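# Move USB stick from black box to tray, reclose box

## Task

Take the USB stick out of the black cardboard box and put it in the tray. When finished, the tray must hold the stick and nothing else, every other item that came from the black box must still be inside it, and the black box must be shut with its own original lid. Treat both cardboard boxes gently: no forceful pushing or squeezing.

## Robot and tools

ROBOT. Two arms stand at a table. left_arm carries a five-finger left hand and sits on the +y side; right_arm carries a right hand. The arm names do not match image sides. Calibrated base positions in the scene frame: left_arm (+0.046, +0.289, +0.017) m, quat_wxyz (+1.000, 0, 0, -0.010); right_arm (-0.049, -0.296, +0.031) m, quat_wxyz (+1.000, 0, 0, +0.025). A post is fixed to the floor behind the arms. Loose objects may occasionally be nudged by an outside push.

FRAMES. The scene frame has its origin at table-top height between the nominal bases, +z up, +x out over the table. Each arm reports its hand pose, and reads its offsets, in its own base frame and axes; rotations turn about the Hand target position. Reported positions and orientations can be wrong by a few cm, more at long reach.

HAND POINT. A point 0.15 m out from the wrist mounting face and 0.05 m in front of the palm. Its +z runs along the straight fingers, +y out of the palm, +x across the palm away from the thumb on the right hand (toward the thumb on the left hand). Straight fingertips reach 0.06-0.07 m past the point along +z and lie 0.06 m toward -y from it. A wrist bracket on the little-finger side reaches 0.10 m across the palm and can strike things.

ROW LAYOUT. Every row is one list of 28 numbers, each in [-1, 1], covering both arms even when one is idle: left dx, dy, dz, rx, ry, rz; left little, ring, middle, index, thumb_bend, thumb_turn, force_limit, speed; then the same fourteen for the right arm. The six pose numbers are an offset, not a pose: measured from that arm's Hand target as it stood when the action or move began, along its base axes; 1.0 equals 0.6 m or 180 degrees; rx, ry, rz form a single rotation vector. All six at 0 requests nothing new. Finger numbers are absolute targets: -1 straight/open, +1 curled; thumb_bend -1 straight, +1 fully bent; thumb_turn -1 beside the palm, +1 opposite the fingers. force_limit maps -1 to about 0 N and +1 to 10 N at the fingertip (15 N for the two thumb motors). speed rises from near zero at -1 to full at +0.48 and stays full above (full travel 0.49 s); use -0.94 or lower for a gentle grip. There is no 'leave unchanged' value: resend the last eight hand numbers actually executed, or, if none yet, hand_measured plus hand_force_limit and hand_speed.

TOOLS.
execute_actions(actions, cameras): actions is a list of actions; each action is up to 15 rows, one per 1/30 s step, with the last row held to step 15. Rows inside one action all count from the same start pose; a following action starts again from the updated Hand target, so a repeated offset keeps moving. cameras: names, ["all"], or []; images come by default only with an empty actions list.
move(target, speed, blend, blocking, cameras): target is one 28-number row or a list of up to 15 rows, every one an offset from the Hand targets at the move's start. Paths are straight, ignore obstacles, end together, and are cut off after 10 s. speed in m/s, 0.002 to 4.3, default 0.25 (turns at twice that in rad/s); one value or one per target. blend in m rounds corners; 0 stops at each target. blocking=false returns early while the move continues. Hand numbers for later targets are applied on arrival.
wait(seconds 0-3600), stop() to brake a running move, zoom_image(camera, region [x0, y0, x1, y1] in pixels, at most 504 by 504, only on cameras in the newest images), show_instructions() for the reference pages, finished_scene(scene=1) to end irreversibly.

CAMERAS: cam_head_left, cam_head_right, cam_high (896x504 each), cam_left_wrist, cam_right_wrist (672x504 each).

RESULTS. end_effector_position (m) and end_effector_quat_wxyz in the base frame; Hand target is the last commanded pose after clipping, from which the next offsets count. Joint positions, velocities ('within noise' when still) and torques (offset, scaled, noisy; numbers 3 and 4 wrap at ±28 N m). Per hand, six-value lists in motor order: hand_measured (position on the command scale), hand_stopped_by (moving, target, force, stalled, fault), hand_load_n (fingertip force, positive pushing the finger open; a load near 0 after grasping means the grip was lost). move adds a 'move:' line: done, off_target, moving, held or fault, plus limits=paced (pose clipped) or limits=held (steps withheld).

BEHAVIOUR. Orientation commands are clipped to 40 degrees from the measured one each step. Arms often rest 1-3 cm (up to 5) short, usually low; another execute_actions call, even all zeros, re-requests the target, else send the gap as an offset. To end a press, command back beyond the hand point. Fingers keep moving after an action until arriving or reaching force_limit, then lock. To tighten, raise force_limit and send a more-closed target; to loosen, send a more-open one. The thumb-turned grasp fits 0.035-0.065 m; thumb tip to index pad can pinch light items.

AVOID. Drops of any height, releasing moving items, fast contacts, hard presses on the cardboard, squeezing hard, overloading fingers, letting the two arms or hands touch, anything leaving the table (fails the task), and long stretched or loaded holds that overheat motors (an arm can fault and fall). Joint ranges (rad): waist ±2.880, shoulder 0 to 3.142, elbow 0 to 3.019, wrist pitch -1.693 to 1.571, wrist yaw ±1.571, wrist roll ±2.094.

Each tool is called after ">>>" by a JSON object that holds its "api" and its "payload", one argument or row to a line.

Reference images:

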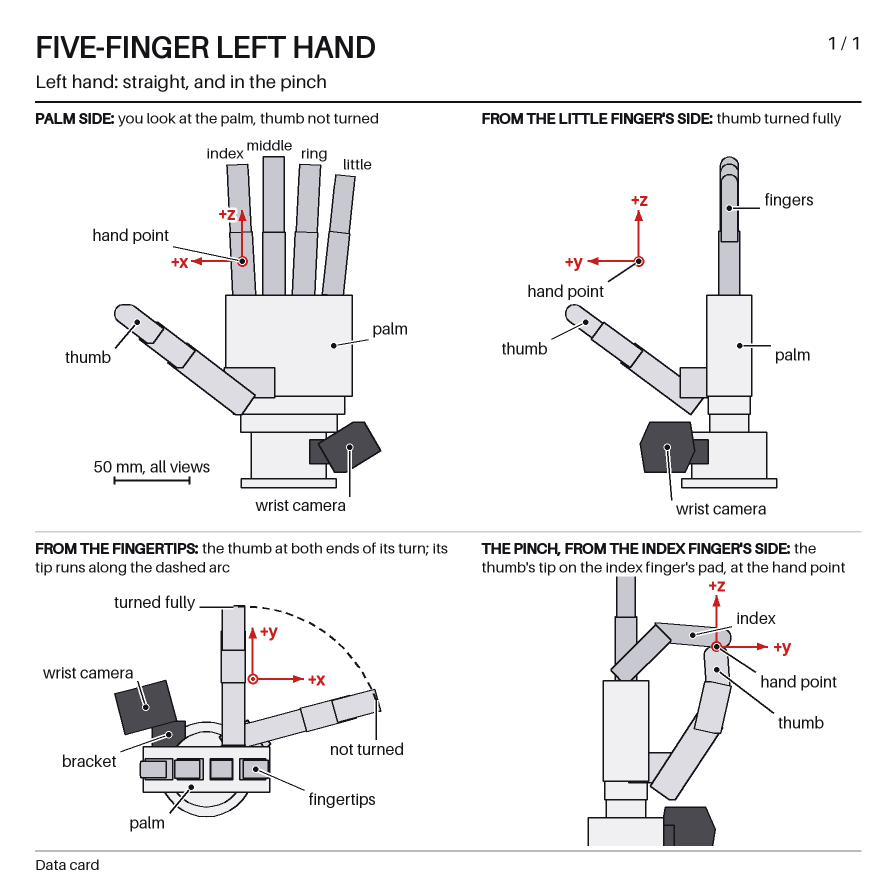

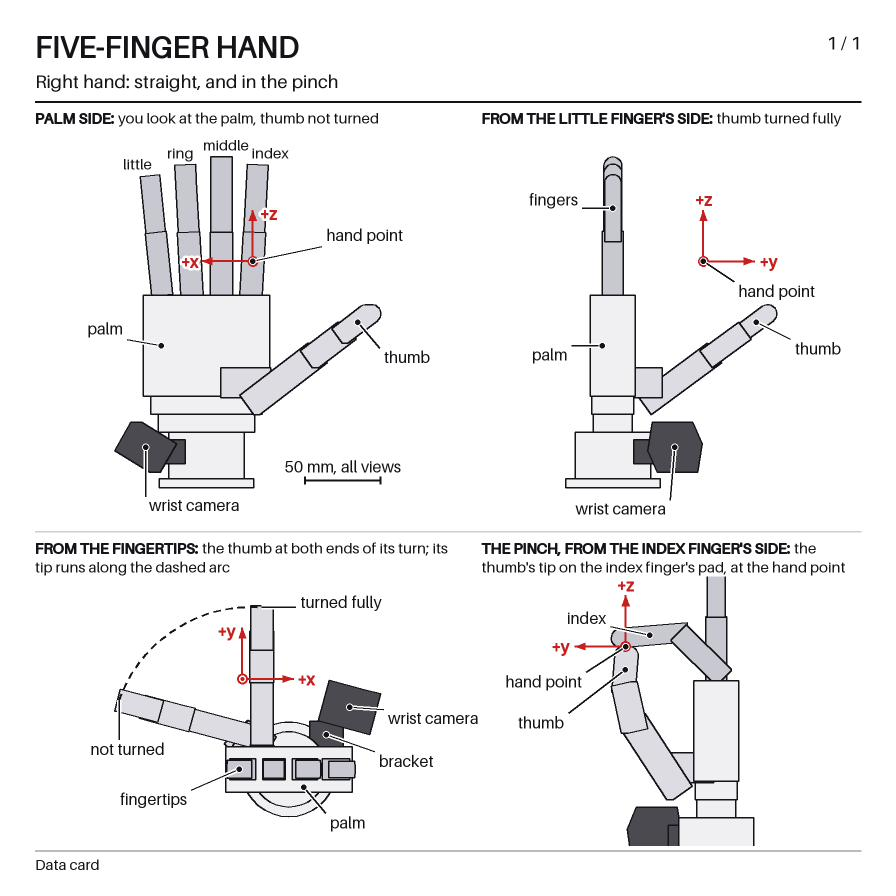

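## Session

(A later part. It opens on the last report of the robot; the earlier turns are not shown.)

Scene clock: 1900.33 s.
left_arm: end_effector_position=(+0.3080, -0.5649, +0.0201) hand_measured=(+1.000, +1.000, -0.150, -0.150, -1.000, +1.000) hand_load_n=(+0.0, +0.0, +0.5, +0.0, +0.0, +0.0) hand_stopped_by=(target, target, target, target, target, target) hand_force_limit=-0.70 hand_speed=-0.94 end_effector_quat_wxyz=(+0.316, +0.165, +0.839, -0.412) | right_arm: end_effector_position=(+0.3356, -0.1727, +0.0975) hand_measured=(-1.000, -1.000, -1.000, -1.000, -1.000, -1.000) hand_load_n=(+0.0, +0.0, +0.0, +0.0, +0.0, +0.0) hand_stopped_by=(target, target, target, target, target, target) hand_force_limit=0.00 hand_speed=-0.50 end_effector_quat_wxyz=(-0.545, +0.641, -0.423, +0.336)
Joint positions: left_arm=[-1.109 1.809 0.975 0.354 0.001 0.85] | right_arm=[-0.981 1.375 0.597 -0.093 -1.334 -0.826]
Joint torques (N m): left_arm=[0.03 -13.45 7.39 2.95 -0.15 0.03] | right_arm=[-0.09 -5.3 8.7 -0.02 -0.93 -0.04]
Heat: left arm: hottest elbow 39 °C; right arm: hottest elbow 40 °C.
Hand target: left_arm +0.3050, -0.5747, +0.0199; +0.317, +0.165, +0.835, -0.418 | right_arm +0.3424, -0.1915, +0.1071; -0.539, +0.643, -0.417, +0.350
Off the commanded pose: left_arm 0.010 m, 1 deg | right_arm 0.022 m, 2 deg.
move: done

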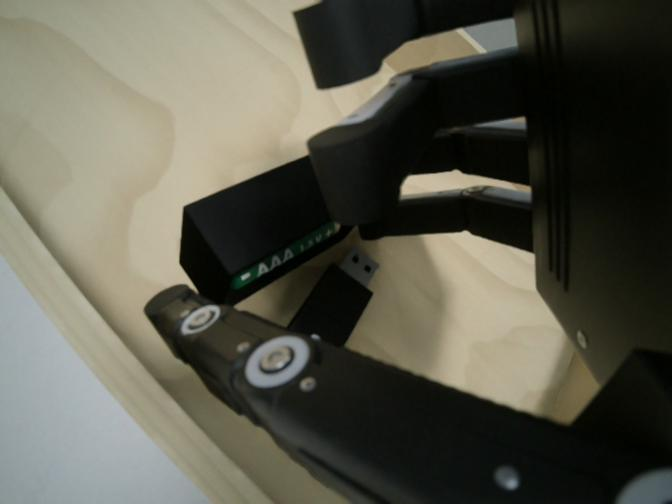

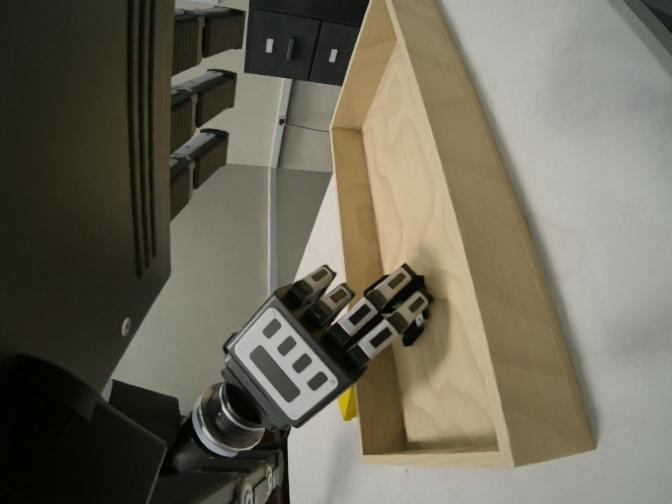

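>>> {"api": "move", "payload": {
  "target": [
    [0.0,0.0,0.0,0,0,0,1,1,-0.02,-0.02,-1,1,-0.7,-0.94,0,0,0,0,0,0,-1,-1,-1,-1,-1,-1,0,-0.5]
  ],
  "speed": [0.05],
  "cameras": ["cam_left_wrist","cam_right_wrist"]
}}

>>> {"api": "zoom_image", "payload": {
  "camera": "cam_left_wrist",
  "region": [120, 120, 420, 370]
}}

>>> {"api": "zoom_image", "payload": {
  "camera": "cam_right_wrist",
  "region": [340, 230, 460, 370]
}}

Scene clock: 1904.43 s.
left_arm: end_effector_position=(+0.3080, -0.5649, +0.0201) hand_measured=(+1.000, +1.000, -0.020, -0.020, -1.000, +1.000) hand_load_n=(+0.0, +0.5, +1.0, +0.0, +0.0, +0.5) hand_stopped_by=(target, target, target, target, target, target) hand_force_limit=-0.70 hand_speed=-0.94 end_effector_quat_wxyz=(+0.316, +0.165, +0.839, -0.412) | right_arm: end_effector_position=(+0.3356, -0.1727, +0.0975) hand_measured=(-1.000, -1.000, -1.000, -1.000, -1.000, -1.000) hand_load_n=(+0.0, +0.0, +0.0, +0.0, +0.0, +0.0) hand_stopped_by=(target, target, target, target, target, target) hand_force_limit=0.00 hand_speed=-0.50 end_effector_quat_wxyz=(-0.545, +0.641, -0.423, +0.336)
Joint positions: left_arm=[-1.109 1.809 0.975 0.354 0.001 0.85] | right_arm=[-0.981 1.375 0.597 -0.093 -1.334 -0.826]
Joint torques (N m): left_arm=[0.03 -13.57 7.39 2.93 -0.15 0.03] | right_arm=[0.21 -5.19 8.7 0.08 -0.92 -0.04]
Heat: left arm: hottest elbow 39 °C; right arm: hottest elbow 40 °C.
Hand target: left_arm +0.3050, -0.5747, +0.0199; +0.317, +0.165, +0.835, -0.418 | right_arm +0.3424, -0.1915, +0.1071; -0.539, +0.643, -0.417, +0.350
Off the commanded pose: left_arm 0.010 m, 1 deg | right_arm 0.022 m, 2 deg.
move: done

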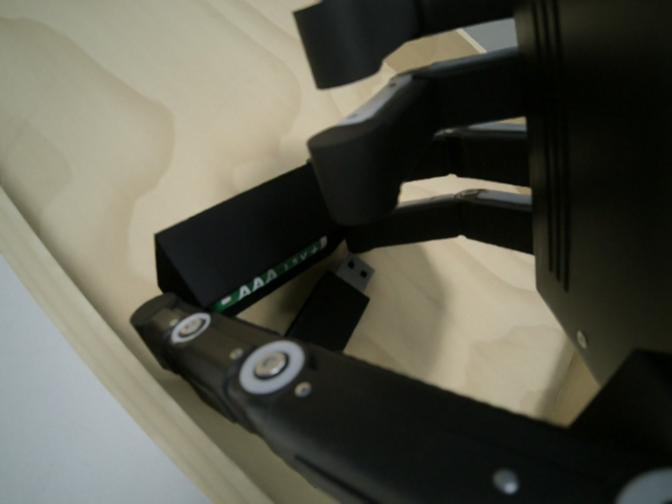

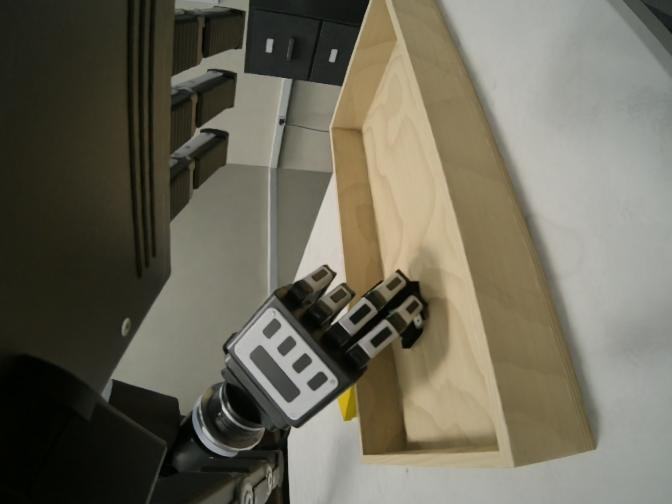

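Scaled by 1.680 from the camera's image (finer frame: 960x720).

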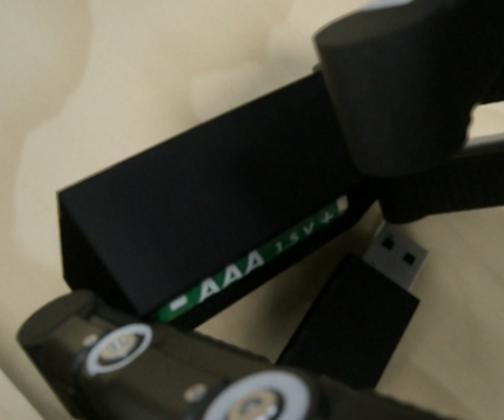

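Scaled by 3.600 from the camera's image (finer frame: 960x720).

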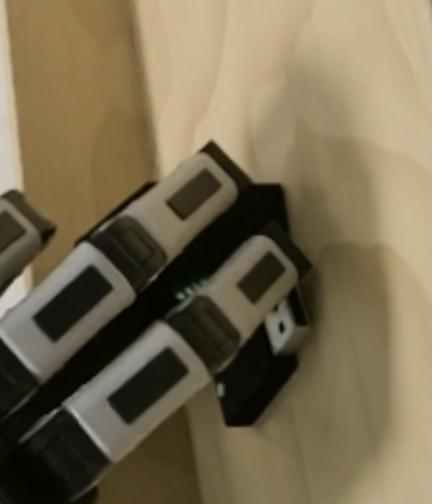

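>>> {"api": "move", "payload": {
  "target": [
    [0.0,0.0,0.0,0,0,0,1,1,0.1,0.1,-1,1,-0.7,-0.94,0,0,0,0,0,0,-1,-1,-1,-1,-1,-1,0,-0.5]
  ],
  "speed": [0.05],
  "cameras": ["cam_left_wrist","cam_right_wrist"]
}}

>>> {"api": "zoom_image", "payload": {
  "camera": "cam_left_wrist",
  "region": [120, 120, 420, 370]
}}

>>> {"api": "zoom_image", "payload": {
  "camera": "cam_right_wrist",
  "region": [340, 230, 460, 370]
}}

Scene clock: 1910.37 s.
left_arm: end_effector_position=(+0.3080, -0.5649, +0.0201) hand_measured=(+1.000, +1.000, -0.016, +0.040, -1.000, +1.000) hand_load_n=(+0.0, +0.0, +1.5, +1.5, +0.5, +0.0) hand_stopped_by=(target, target, force, force, target, target) hand_force_limit=-0.70 hand_speed=-0.94 end_effector_quat_wxyz=(+0.316, +0.165, +0.839, -0.412) | right_arm: end_effector_position=(+0.3356, -0.1727, +0.0975) hand_measured=(-1.000, -1.000, -1.000, -1.000, -1.000, -1.000) hand_load_n=(+0.0, +0.0, +0.0, +0.0, +0.0, +0.0) hand_stopped_by=(target, target, target, target, target, target) hand_force_limit=0.00 hand_speed=-0.50 end_effector_quat_wxyz=(-0.545, +0.641, -0.423, +0.336)
Joint positions: left_arm=[-1.109 1.809 0.975 0.354 0.001 0.85] | right_arm=[-0.981 1.375 0.597 -0.093 -1.334 -0.826]
Joint torques (N m): left_arm=[0.09 -13.57 7.41 2.93 -0.15 0.03] | right_arm=[-0.15 -5.19 8.69 0.09 -0.9 -0.04]
Heat: left arm: hottest elbow 39 °C; right arm: hottest elbow 40 °C.
Hand target: left_arm +0.3050, -0.5747, +0.0199; +0.317, +0.165, +0.835, -0.418 | right_arm +0.3424, -0.1915, +0.1071; -0.539, +0.643, -0.417, +0.350
Off the commanded pose: left_arm 0.010 m, 1 deg | right_arm 0.022 m, 2 deg.
move: done

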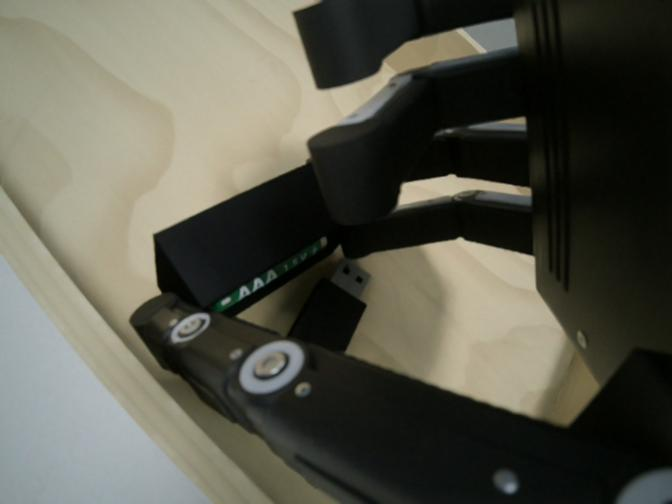

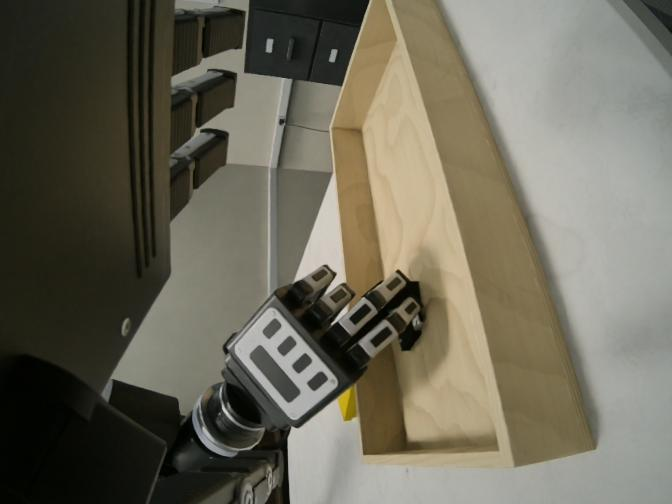

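Scaled by 1.680 from the camera's image (finer frame: 960x720).

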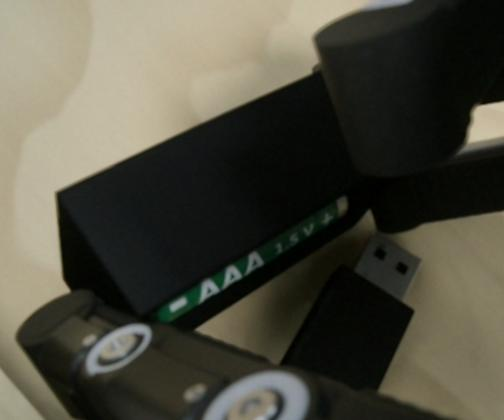

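Scaled by 3.600 from the camera's image (finer frame: 960x720).

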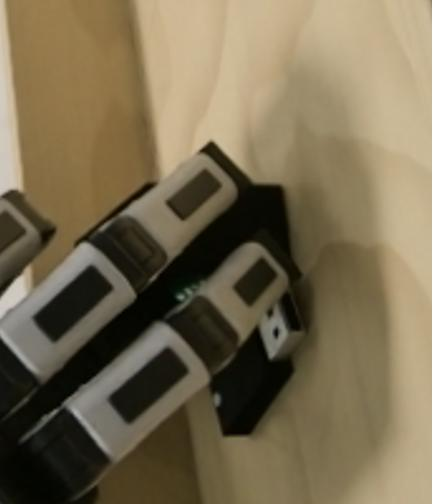

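>>> {"api": "move", "payload": {
  "target": [
    [0.0,-0.01,0.05,0,0,0,1,1,0.1,0.1,-1,1,-0.7,-0.94,0,0,0,0,0,0,-1,-1,-1,-1,-1,-1,0,-0.5]
  ],
  "speed": [0.04],
  "cameras": ["cam_left_wrist","cam_right_wrist"]
}}

>>> {"api": "zoom_image", "payload": {
  "camera": "cam_left_wrist",
  "region": [120, 120, 420, 370]
}}

>>> {"api": "zoom_image", "payload": {
  "camera": "cam_right_wrist",
  "region": [340, 230, 460, 370]
}}

Scene clock: 1928.47 s.
left_arm: end_effector_position=(+0.3023, -0.5595, +0.0196) hand_measured=(+1.000, +1.000, -0.016, +0.040, -1.000, +1.000) hand_load_n=(+0.0, +0.0, +1.5, +2.0, +0.0, +0.0) hand_stopped_by=(target, target, force, force, target, target) hand_force_limit=-0.70 hand_speed=-0.94 end_effector_quat_wxyz=(+0.307, +0.169, +0.848, -0.399) | right_arm: end_effector_position=(+0.3356, -0.1727, +0.0975) hand_measured=(-1.000, -1.000, -1.000, -1.000, -1.000, -1.000) hand_load_n=(+0.0, +0.0, +0.0, +0.0, +0.0, -0.5) hand_stopped_by=(target, target, target, target, target, target) hand_force_limit=0.00 hand_speed=-0.50 end_effector_quat_wxyz=(-0.545, +0.641, -0.423, +0.336)
Joint positions: left_arm=[-1.115 1.793 0.977 0.298 -0.003 0.85] | right_arm=[-0.981 1.375 0.597 -0.093 -1.334 -0.826]
Joint torques (N m): left_arm=[0.09 -16.21 9.62 1.72 -0.17 0.01] | right_arm=[0.26 -5.19 8.68 0.03 -0.91 -0.05]
Heat: left arm: hottest elbow 39 °C; right arm: hottest elbow 40 °C.
Hand target: left_arm +0.3050, -0.5807, +0.0500; +0.317, +0.165, +0.835, -0.418 | right_arm +0.3424, -0.1915, +0.1071; -0.539, +0.643, -0.417, +0.350
Off the commanded pose: left_arm 0.037 m, 3 deg | right_arm 0.022 m, 2 deg.
move: off_target (left_arm)

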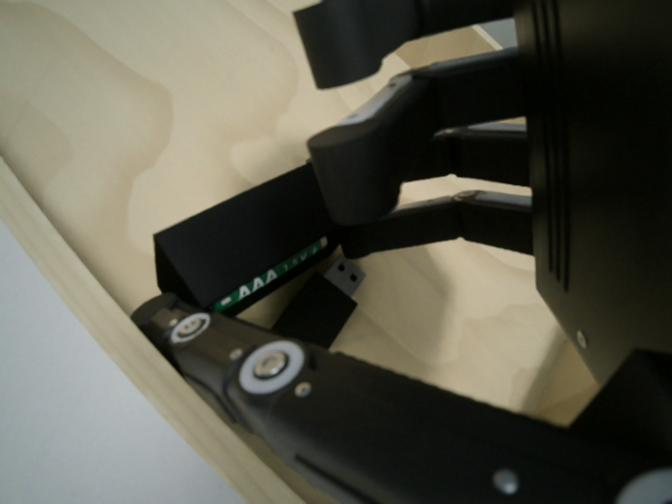

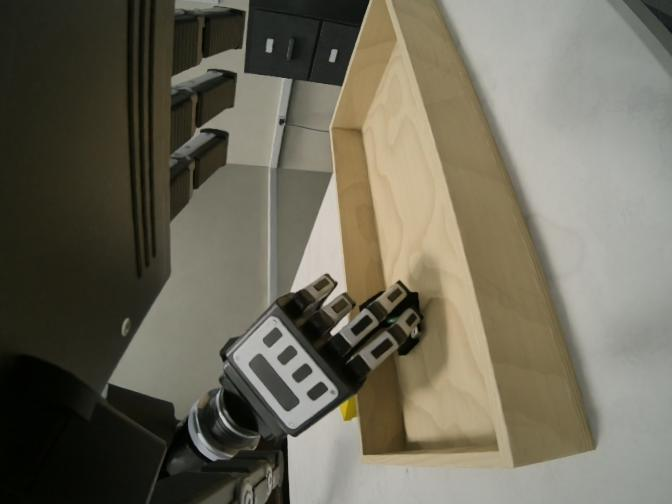

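Scaled by 1.680 from the camera's image (finer frame: 960x720).

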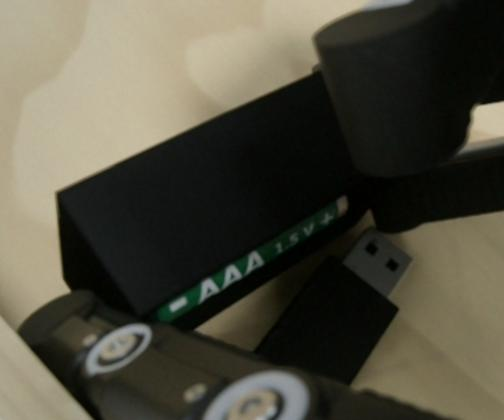

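Scaled by 3.600 from the camera's image (finer frame: 960x720).

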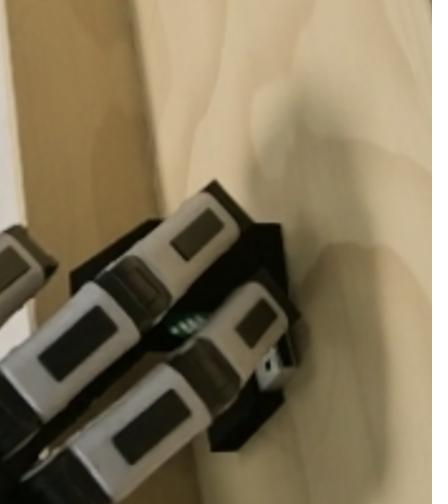

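>>> {"api": "move", "payload": {
  "target": [
    [0.0,-0.02,0.03,0,0,0,1,1,0.1,0.1,-1,1,-0.7,-0.94,0,0,0,0,0,0,-1,-1,-1,-1,-1,-1,0,-0.5]
  ],
  "speed": [0.04],
  "cameras": ["cam_left_wrist","cam_right_wrist"]
}}

>>> {"api": "zoom_image", "payload": {
  "camera": "cam_right_wrist",
  "region": [340, 230, 460, 370]
}}

Scene clock: 1933.33 s.
left_arm: end_effector_position=(+0.3022, -0.5703, +0.0355) hand_measured=(+1.000, +1.000, -0.016, +0.040, -1.000, +1.000) hand_load_n=(+0.0, +0.0, +1.5, +1.5, +0.0, +0.0) hand_stopped_by=(target, target, force, force, target, target) hand_force_limit=-0.70 hand_speed=-0.94 end_effector_quat_wxyz=(+0.306, +0.169, +0.849, -0.397) | right_arm: end_effector_position=(+0.3356, -0.1727, +0.0975) hand_measured=(-1.000, -1.000, -1.000, -1.000, -1.000, -1.000) hand_load_n=(+0.0, +0.0, +0.0, +0.0, +0.0, +0.0) hand_stopped_by=(target, target, target, target, target, target) hand_force_limit=0.00 hand_speed=-0.50 end_effector_quat_wxyz=(-0.545, +0.641, -0.423, +0.336)
Joint positions: left_arm=[-1.125 1.78 1.02 0.239 -0.012 0.847] | right_arm=[-0.981 1.375 0.597 -0.093 -1.334 -0.826]
Joint torques (N m): left_arm=[0.09 -16.38 10.17 1.78 -0.17 0] | right_arm=[0.15 -5.3 8.75 0.05 -0.93 -0.04]
Heat: left arm: hottest elbow 40 °C; right arm: hottest elbow 40 °C.
Hand target: left_arm +0.3050, -0.5926, +0.0680; +0.317, +0.165, +0.835, -0.418 | right_arm +0.3424, -0.1915, +0.1071; -0.539, +0.643, -0.417, +0.350
Off the commanded pose: left_arm 0.040 m, 3 deg | right_arm 0.022 m, 2 deg.
move: off_target (left_arm)

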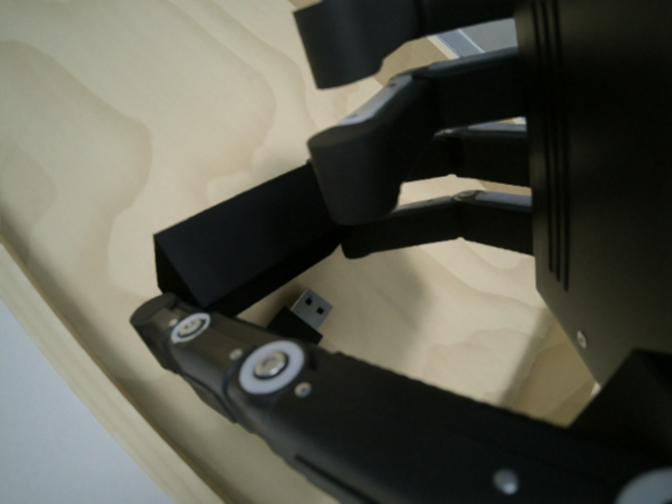

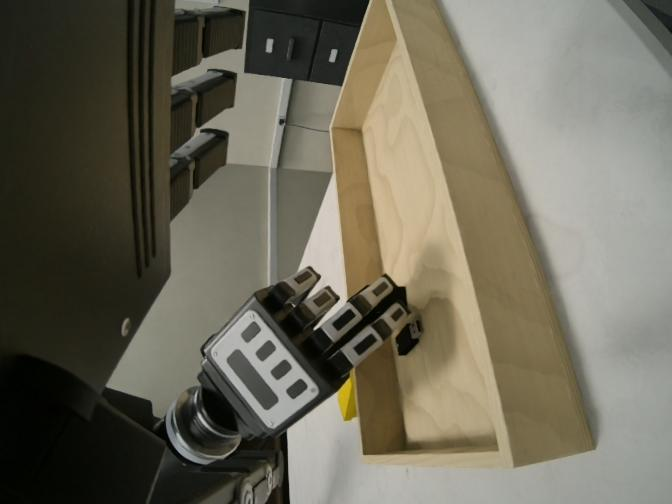

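Scaled by 3.600 from the camera's image (finer frame: 960x720).

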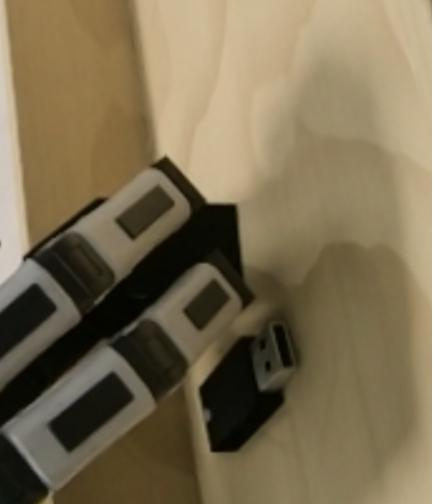

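>>> {"api": "move", "payload": {
  "target": [
    [0.0,0.0,0.04,0.0041,0.0832,0,1,1,0.1,0.1,-1,1,-0.7,-0.94,0,0,0,0,0,0,-1,-1,-1,-1,-1,-1,0,-0.5]
  ],
  "speed": [0.05],
  "cameras": ["cam_left_wrist","cam_right_wrist"]
}}

>>> {"api": "zoom_image", "payload": {
  "camera": "cam_right_wrist",
  "region": [320, 210, 460, 370]
}}

>>> {"api": "zoom_image", "payload": {
  "camera": "cam_left_wrist",
  "region": [120, 120, 420, 370]
}}

Scene clock: 1943.90 s.
left_arm: end_effector_position=(+0.2896, -0.5757, +0.0539) hand_measured=(+1.000, +1.000, -0.016, +0.040, -1.000, +1.000) hand_load_n=(+0.0, +0.0, +1.5, +1.5, +0.5, +0.0) hand_stopped_by=(target, target, force, force, target, target) hand_force_limit=-0.70 hand_speed=-0.94 end_effector_quat_wxyz=(+0.190, +0.120, +0.885, -0.407) | right_arm: end_effector_position=(+0.3356, -0.1727, +0.0975) hand_measured=(-1.000, -1.000, -1.000, -1.000, -1.000, -1.000) hand_load_n=(+0.0, +0.0, +0.0, +0.0, +0.0, +0.0) hand_stopped_by=(target, target, target, target, target, target) hand_force_limit=0.00 hand_speed=-0.50 end_effector_quat_wxyz=(-0.545, +0.641, -0.423, +0.336)
Joint positions: left_arm=[-1.08 1.758 1.14 -0.03 0.151 0.685] | right_arm=[-0.981 1.375 0.597 -0.093 -1.334 -0.826]
Joint torques (N m): left_arm=[2.02 -17.14 11.11 1.65 0.21 -0.03] | right_arm=[0.03 -5.19 8.66 0.05 -0.93 -0.04]
Heat: left arm: hottest elbow 40 °C; right arm: hottest elbow 40 °C.
Hand target: left_arm +0.3050, -0.5927, +0.0920; +0.205, +0.111, +0.872, -0.431 | right_arm +0.3424, -0.1915, +0.1071; -0.539, +0.643, -0.417, +0.350
Off the commanded pose: left_arm 0.044 m, 4 deg | right_arm 0.022 m, 2 deg.
move: off_target (left_arm)

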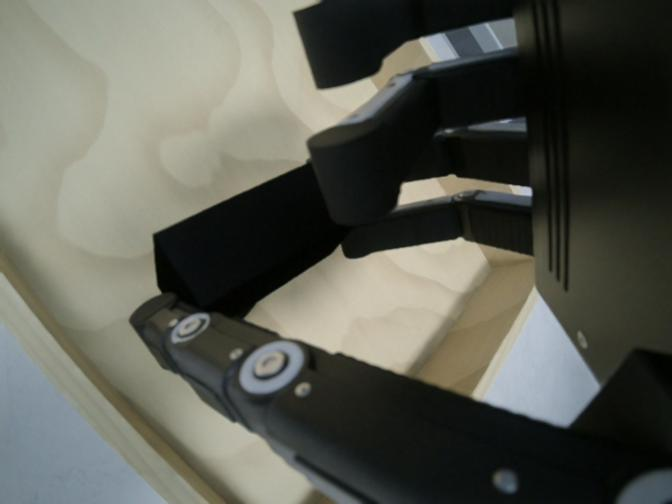

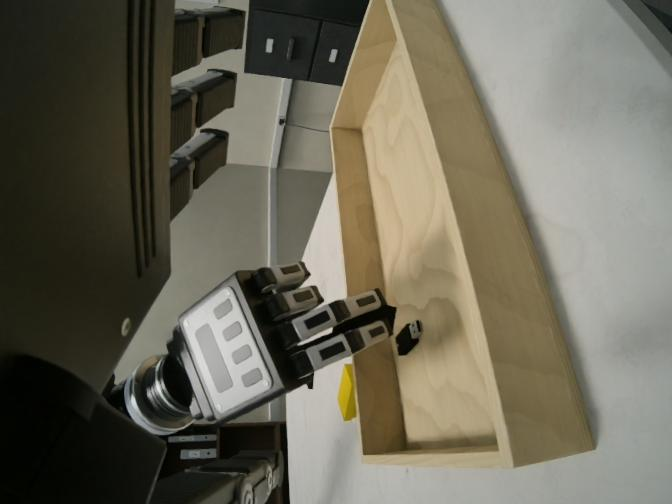

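Scaled by 3.150 from the camera's image (finer frame: 960x720).

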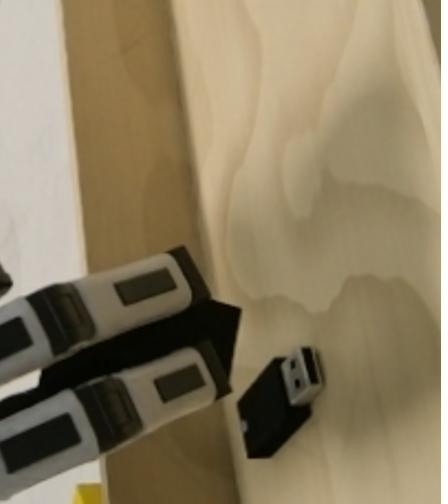

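Scaled by 1.680 from the camera's image (finer frame: 960x720).

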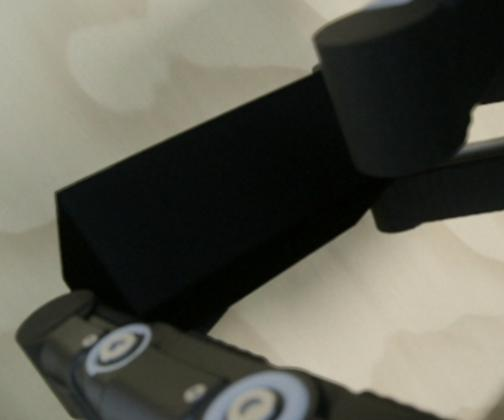

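>>> {"api": "move", "payload": {
  "target": [
    [0.0,0.038,0.13,0.0075,0.1498,0,1,1,0.1,0.1,-1,1,-0.7,-0.94,0,0,0,0,0,0,-1,-1,-1,-1,-1,-1,0,-0.5]
  ],
  "speed": [0.06],
  "cameras": ["cam_left_wrist","cam_right_wrist"]
}}

>>> {"api": "zoom_image", "payload": {
  "camera": "cam_left_wrist",
  "region": [120, 120, 420, 370]
}}

>>> {"api": "zoom_image", "payload": {
  "camera": "cam_right_wrist",
  "region": [260, 210, 460, 410]
}}

Scene clock: 1989.10 s.
left_arm: end_effector_position=(+0.2901, -0.5583, +0.1380) hand_measured=(+1.000, +1.000, -0.016, +0.040, -1.000, +1.000) hand_load_n=(+0.0, +0.0, +1.5, +1.5, +0.0, +0.0) hand_stopped_by=(target, target, force, force, target, target) hand_force_limit=-0.70 hand_speed=-0.94 end_effector_quat_wxyz=(-0.018, +0.013, +0.910, -0.414) | right_arm: end_effector_position=(+0.3356, -0.1727, +0.0975) hand_measured=(-1.000, -1.000, -1.000, -1.000, -1.000, -1.000) hand_load_n=(+0.0, +0.0, +0.0, +0.0, +0.0, +0.0) hand_stopped_by=(target, target, target, target, target, target) hand_force_limit=0.00 hand_speed=-0.50 end_effector_quat_wxyz=(-0.545, +0.641, -0.423, +0.336)
Joint positions: left_arm=[-0.942 1.734 1.393 -0.503 0.5 0.464] | right_arm=[-0.981 1.375 0.597 -0.093 -1.334 -0.826]
Joint torques (N m): left_arm=[2.26 -16.73 12.08 1.28 0.47 -0.04] | right_arm=[0.15 -5.13 8.69 0.08 -0.93 -0.05]
Heat: left arm: hottest elbow 44 °C; right arm: hottest elbow 40 °C.
Hand target: left_arm +0.3051, -0.5698, +0.1700; -0.006, +0.010, +0.901, -0.435 | right_arm +0.3424, -0.1915, +0.1071; -0.539, +0.643, -0.417, +0.350
Off the commanded pose: left_arm 0.037 m, 3 deg | right_arm 0.022 m, 2 deg.
move: off_target (left_arm)

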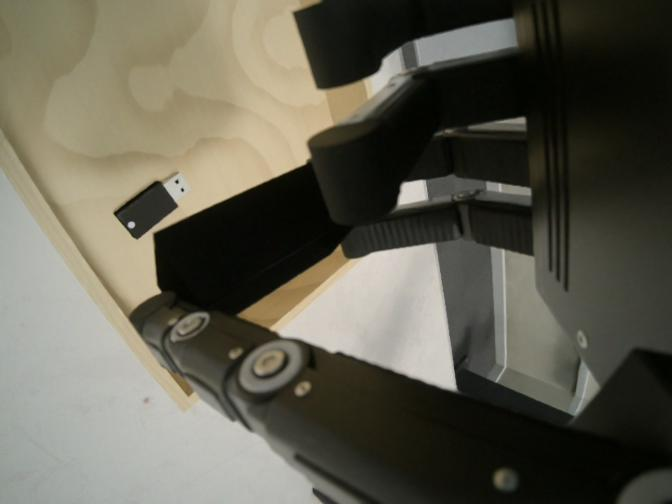

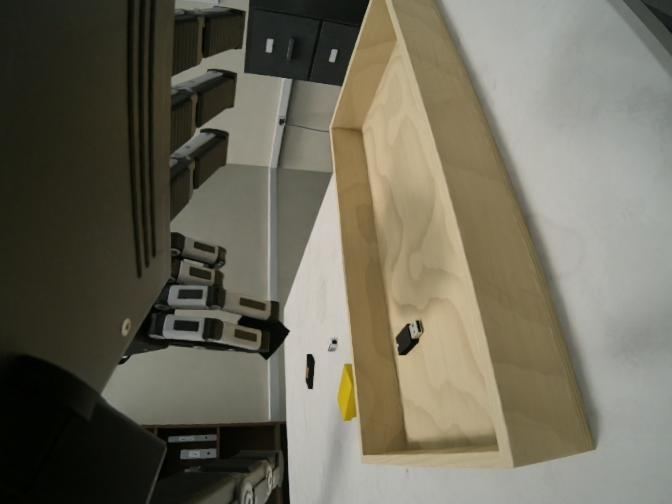

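Scaled by 1.680 from the camera's image (finer frame: 960x720).

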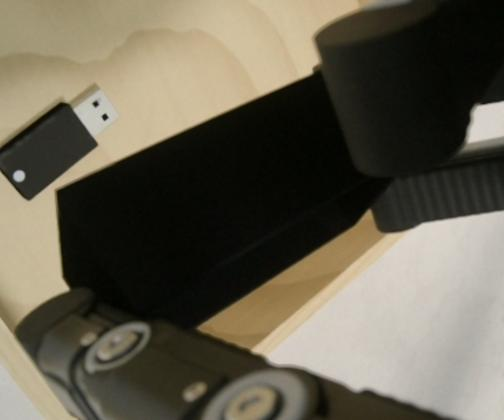

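Scaled by 2.520 from the camera's image (finer frame: 960x720).

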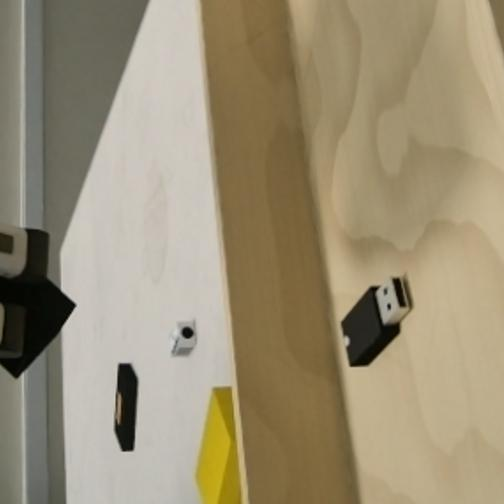

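>>> {"api": "move", "payload": {
  "target": [
    [0.1578,0.4812,0.055,-0.0076,-0.0034,0.2359,1,1,0.1,0.1,-1,1,-0.7,-0.94,0,0,0,0,0,0,-1,-1,-1,-1,-1,-1,0,-0.5]
  ],
  "speed": [0.1],
  "cameras": ["cam_left_wrist","cam_high"]
}}

>>> {"api": "zoom_image", "payload": {
  "camera": "cam_high",
  "region": [380, 150, 620, 350]
}}

Scene clock: 1998.87 s.
left_arm: end_effector_position=(+0.4004, -0.2846, +0.1991) hand_measured=(+1.000, +1.000, -0.016, +0.040, -1.000, +1.000) hand_load_n=(+0.0, +0.0, +1.5, +1.5, +0.5, +0.0) hand_stopped_by=(target, target, force, force, target, target) hand_force_limit=-0.70 hand_speed=-0.94 end_effector_quat_wxyz=(+0.154, -0.307, +0.843, -0.414) | right_arm: end_effector_position=(+0.3356, -0.1727, +0.0975) hand_measured=(-1.000, -1.000, -1.000, -1.000, -1.000, -1.000) hand_load_n=(+0.0, +0.0, +0.0, +0.0, +0.0, +0.0) hand_stopped_by=(target, target, target, target, target, target) hand_force_limit=0.00 hand_speed=-0.50 end_effector_quat_wxyz=(-0.545, +0.641, -0.423, +0.336)
Joint positions: left_arm=[-0.467 1.241 0.983 -0.438 0.312 0.258] | right_arm=[-0.981 1.375 0.597 -0.093 -1.334 -0.826]
Joint torques (N m): left_arm=[1.73 -9.76 7.76 2.24 0.1 -0.05] | right_arm=[0.15 -5.36 8.75 0.05 -0.92 -0.04]
Heat: left arm: hottest elbow 45 °C; right arm: hottest elbow 40 °C.
Hand target: left_arm +0.3998, -0.2811, +0.2030; +0.157, -0.314, +0.838, -0.418 | right_arm +0.3424, -0.1915, +0.1071; -0.539, +0.643, -0.417, +0.350
Off the commanded pose: left_arm 0.005 m, 1 deg | right_arm 0.022 m, 2 deg.
move: done
Images, in order (width x height): cam_high 896x504, cam_left_wrist 672x504.

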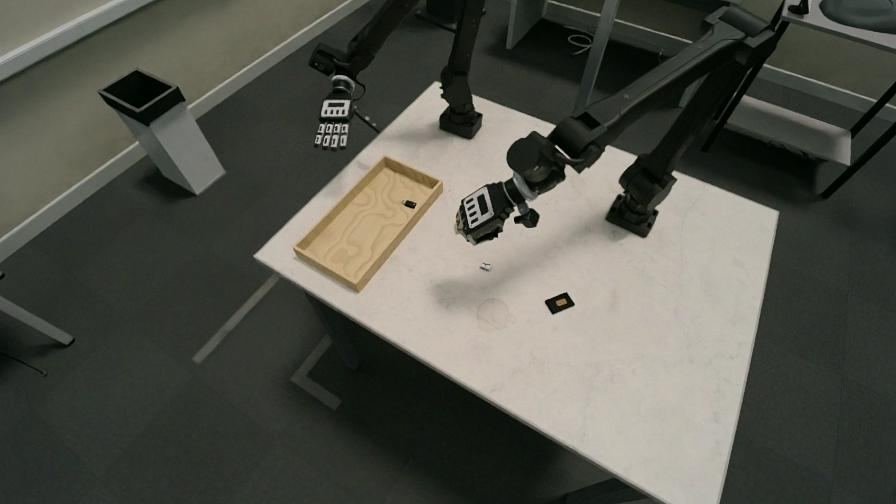

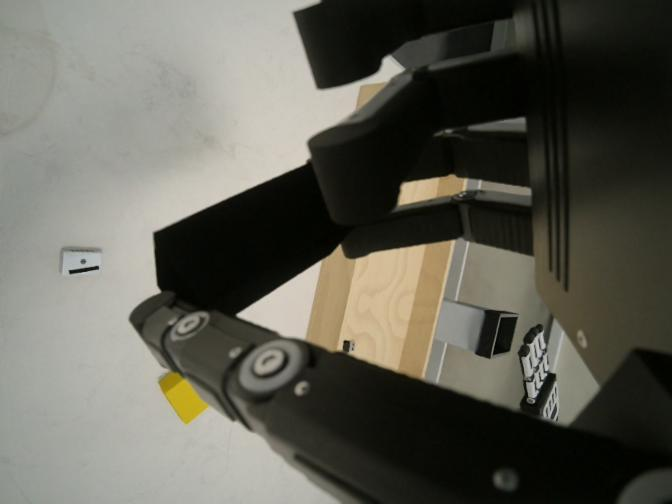

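Scaled by 2.100 from the camera's image (finer frame: 1280x720).

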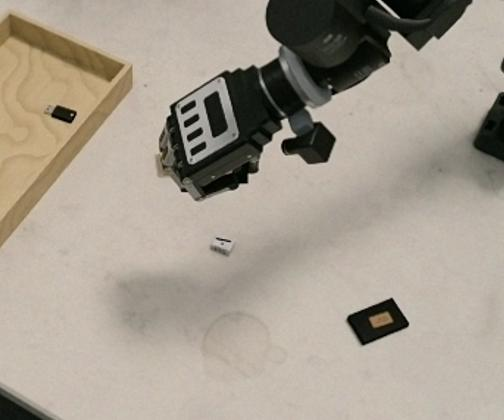

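>>> {"api": "move", "payload": {
  "target": [
    [0.0568,0.1988,-0.205,0.1236,-0.1352,0.0018,1,1,0.1,0.1,-1,1,-0.7,-0.94,0,0,0,0,0,0,-1,-1,-1,-1,-1,-1,0,-0.5]
  ],
  "speed": [0.08],
  "cameras": ["cam_left_wrist","cam_high"]
}}

Scene clock: 2023.10 s.
left_arm: end_effector_position=(+0.4301, -0.1675, +0.0831) hand_measured=(+1.000, +1.000, -0.016, +0.040, -1.000, +1.000) hand_load_n=(+0.0, +0.0, +1.5, +1.5, +0.5, +0.0) hand_stopped_by=(target, target, force, force, target, target) hand_force_limit=-0.70 hand_speed=-0.94 end_effector_quat_wxyz=(+0.380, -0.187, +0.851, -0.310) | right_arm: end_effector_position=(+0.3356, -0.1727, +0.0975) hand_measured=(-1.000, -1.000, -1.000, -1.000, -1.000, -1.000) hand_load_n=(+0.0, +0.0, +0.0, +0.0, +0.0, -0.5) hand_stopped_by=(target, target, target, target, target, target) hand_force_limit=0.00 hand_speed=-0.50 end_effector_quat_wxyz=(-0.545, +0.641, -0.423, +0.336)
Joint positions: left_arm=[-0.372 1.238 0.587 0.103 0.081 0.722] | right_arm=[-0.981 1.375 0.597 -0.093 -1.334 -0.826]
Joint torques (N m): left_arm=[2.08 -6.12 6.8 3.21 -0.1 0.26] | right_arm=[0.09 -5.07 8.66 0.09 -0.93 -0.03]
Heat: left arm: hottest elbow 43 °C; right arm: hottest elbow 40 °C.
Hand target: left_arm +0.4338, -0.1618, +0.0798; +0.387, -0.186, +0.850, -0.305 | right_arm +0.3424, -0.1915, +0.1071; -0.539, +0.643, -0.417, +0.350
Off the commanded pose: left_arm 0.008 m, 1 deg | right_arm 0.022 m, 2 deg.
move: done
Images, in order (width x height): cam_high 896x504, cam_left_wrist 672x504.

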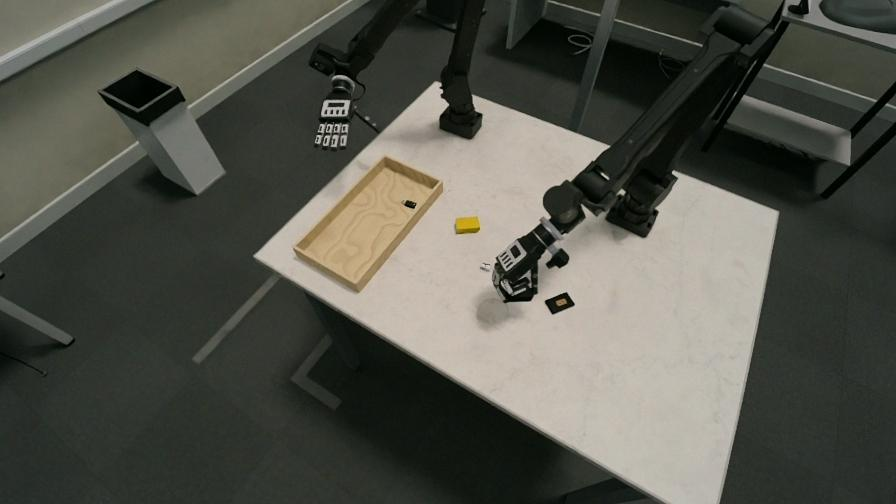

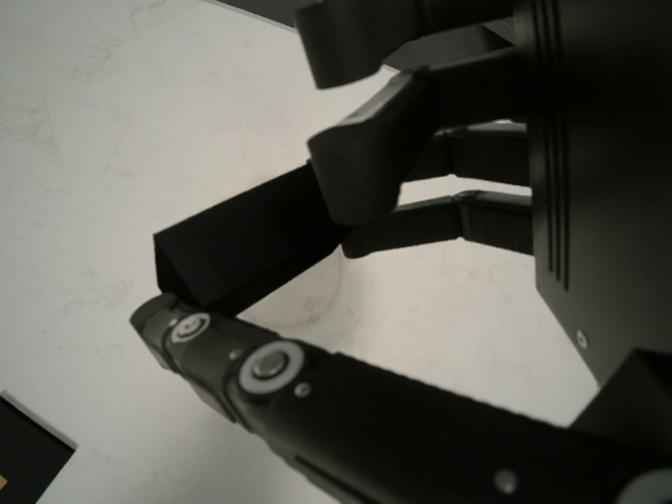

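>>> {"api": "move", "payload": {
  "target": [
    [0,0,0,0,0,0,1,1,0.1,0.1,-1,1,-0.7,-0.94,0.0957,0.6467,-0.02,0,0,0,-1,-1,-1,-1,-1,-1,0,-0.5]
  ],
  "speed": [0.12],
  "cameras": ["cam_right_wrist","cam_high"]
}}

Scene clock: 2031.50 s.
left_arm: end_effector_position=(+0.4302, -0.1675, +0.0831) hand_measured=(+1.000, +1.000, -0.016, +0.040, -1.000, +1.000) hand_load_n=(+0.5, +0.0, +1.5, +1.5, +0.5, +0.0) hand_stopped_by=(target, target, force, force, target, target) hand_force_limit=-0.70 hand_speed=-0.94 end_effector_quat_wxyz=(+0.381, -0.186, +0.851, -0.309) | right_arm: end_effector_position=(+0.3828, +0.1848, +0.0755) hand_measured=(-1.000, -1.000, -1.000, -1.000, -1.000, -1.000) hand_load_n=(+0.0, +0.0, +0.0, +0.0, +0.0, +0.0) hand_stopped_by=(target, target, target, target, target, target) hand_force_limit=0.00 hand_speed=-0.50 end_effector_quat_wxyz=(-0.519, +0.657, -0.426, +0.342)
Joint positions: left_arm=[-0.372 1.238 0.587 0.103 0.081 0.722] | right_arm=[0.356 1.237 0.266 0.743 -0.056 -0.02]
Joint torques (N m): left_arm=[2.08 -6.12 6.79 3.21 -0.11 0.25] | right_arm=[1.85 -3.08 8.06 2.36 -0.03 0.17]
Heat: left arm: hottest elbow 43 °C; right arm: hottest elbow 40 °C.
Hand target: left_arm +0.4338, -0.1618, +0.0798; +0.387, -0.186, +0.850, -0.305 | right_arm +0.3998, +0.1965, +0.0951; -0.539, +0.643, -0.417, +0.349
Off the commanded pose: left_arm 0.007 m, 1 deg | right_arm 0.028 m, 3 deg.
move: off_target (right_arm)
Images, in order (width x height): cam_high 896x504, cam_right_wrist 672x504.

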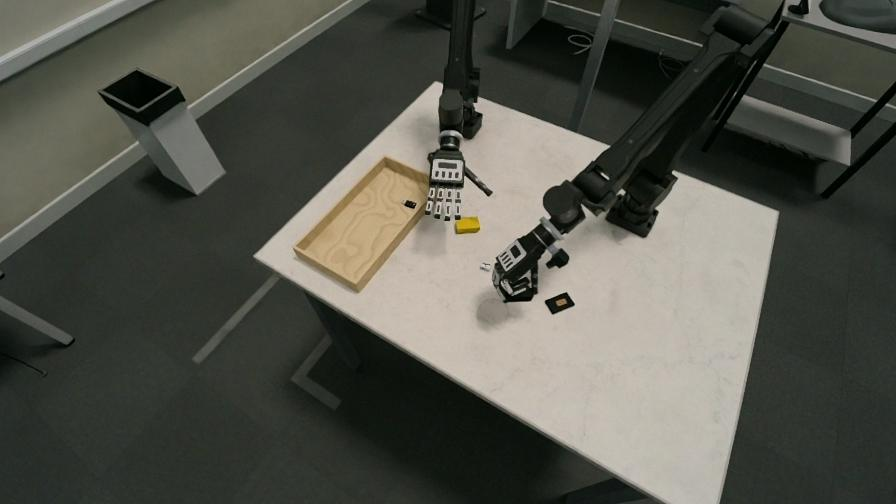

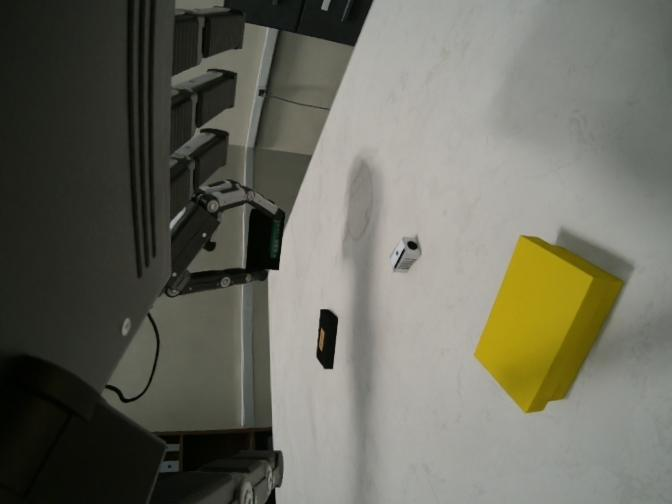

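>>> {"api": "zoom_image", "payload": {
  "camera": "cam_right_wrist",
  "region": [160, 160, 360, 310]
}}

>>> {"api": "move", "payload": {
  "target": [
    [0,0,-0.08,0.0188,-0.0206,0.0003,1,1,0.1,0.1,-1,1,-0.7,-0.94,0,0,0,0,0,0,-1,-1,-1,-1,-1,-1,0,-0.5]
  ],
  "speed": [0.06],
  "cameras": ["cam_right_wrist"]
}}

>>> {"api": "zoom_image", "payload": {
  "camera": "cam_right_wrist",
  "region": [160, 160, 360, 310]
}}

Scaled by 2.520 from the camera's image (finer frame: 960x720).

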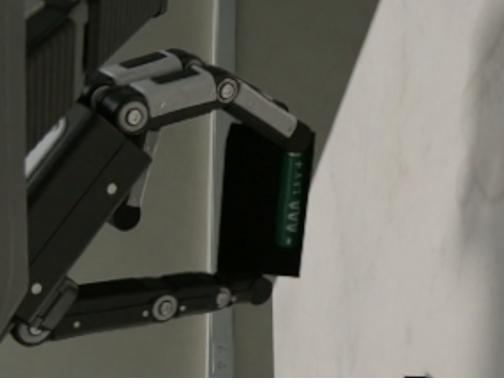

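Scene clock: 2037.93 s.
left_arm: end_effector_position=(+0.4343, -0.1585, +0.0335) hand_measured=(+1.000, +1.000, -0.016, +0.040, -1.000, +1.000) hand_load_n=(+0.0, +0.0, +1.5, +1.5, +0.0, +0.0) hand_stopped_by=(target, target, force, force, target, target) hand_force_limit=-0.70 hand_speed=-0.94 end_effector_quat_wxyz=(+0.416, -0.174, +0.846, -0.286) | right_arm: end_effector_position=(+0.3828, +0.1849, +0.0756) hand_measured=(-1.000, -1.000, -1.000, -1.000, -1.000, -1.000) hand_load_n=(+0.0, +0.0, +0.0, +0.0, +0.0, +0.0) hand_stopped_by=(target, target, target, target, target, target) hand_force_limit=0.00 hand_speed=-0.50 end_effector_quat_wxyz=(-0.519, +0.657, -0.426, +0.342)
Joint positions: left_arm=[-0.388 1.376 0.501 0.362 0.01 0.771] | right_arm=[0.356 1.237 0.266 0.743 -0.056 -0.02]
Joint torques (N m): left_arm=[0.03 -6.95 5.74 3.3 -0.16 0.25] | right_arm=[1.96 -3.19 8.09 2.36 -0.01 0.16]
Heat: left arm: hottest elbow 43 °C; right arm: hottest elbow 40 °C.
Hand target: left_arm +0.4338, -0.1619, +0.0319; +0.420, -0.165, +0.845, -0.286 | right_arm +0.3998, +0.1965, +0.0952; -0.539, +0.643, -0.417, +0.349
Off the commanded pose: left_arm 0.004 m, 1 deg | right_arm 0.028 m, 3 deg.
move: done

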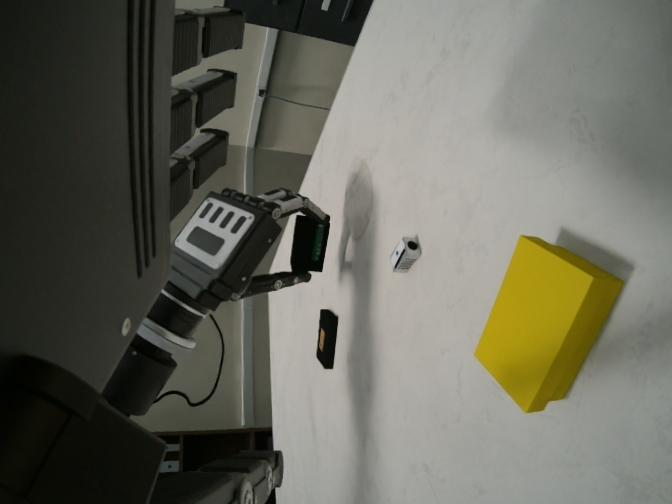

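Scaled by 2.520 from the camera's image (finer frame: 960x720).

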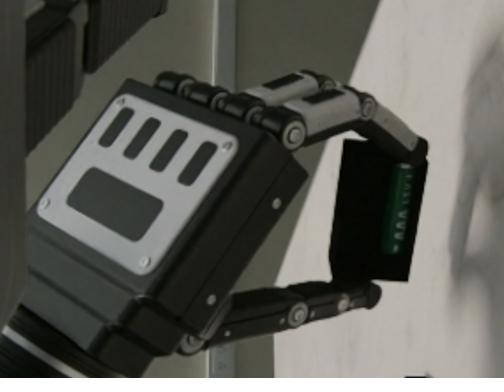

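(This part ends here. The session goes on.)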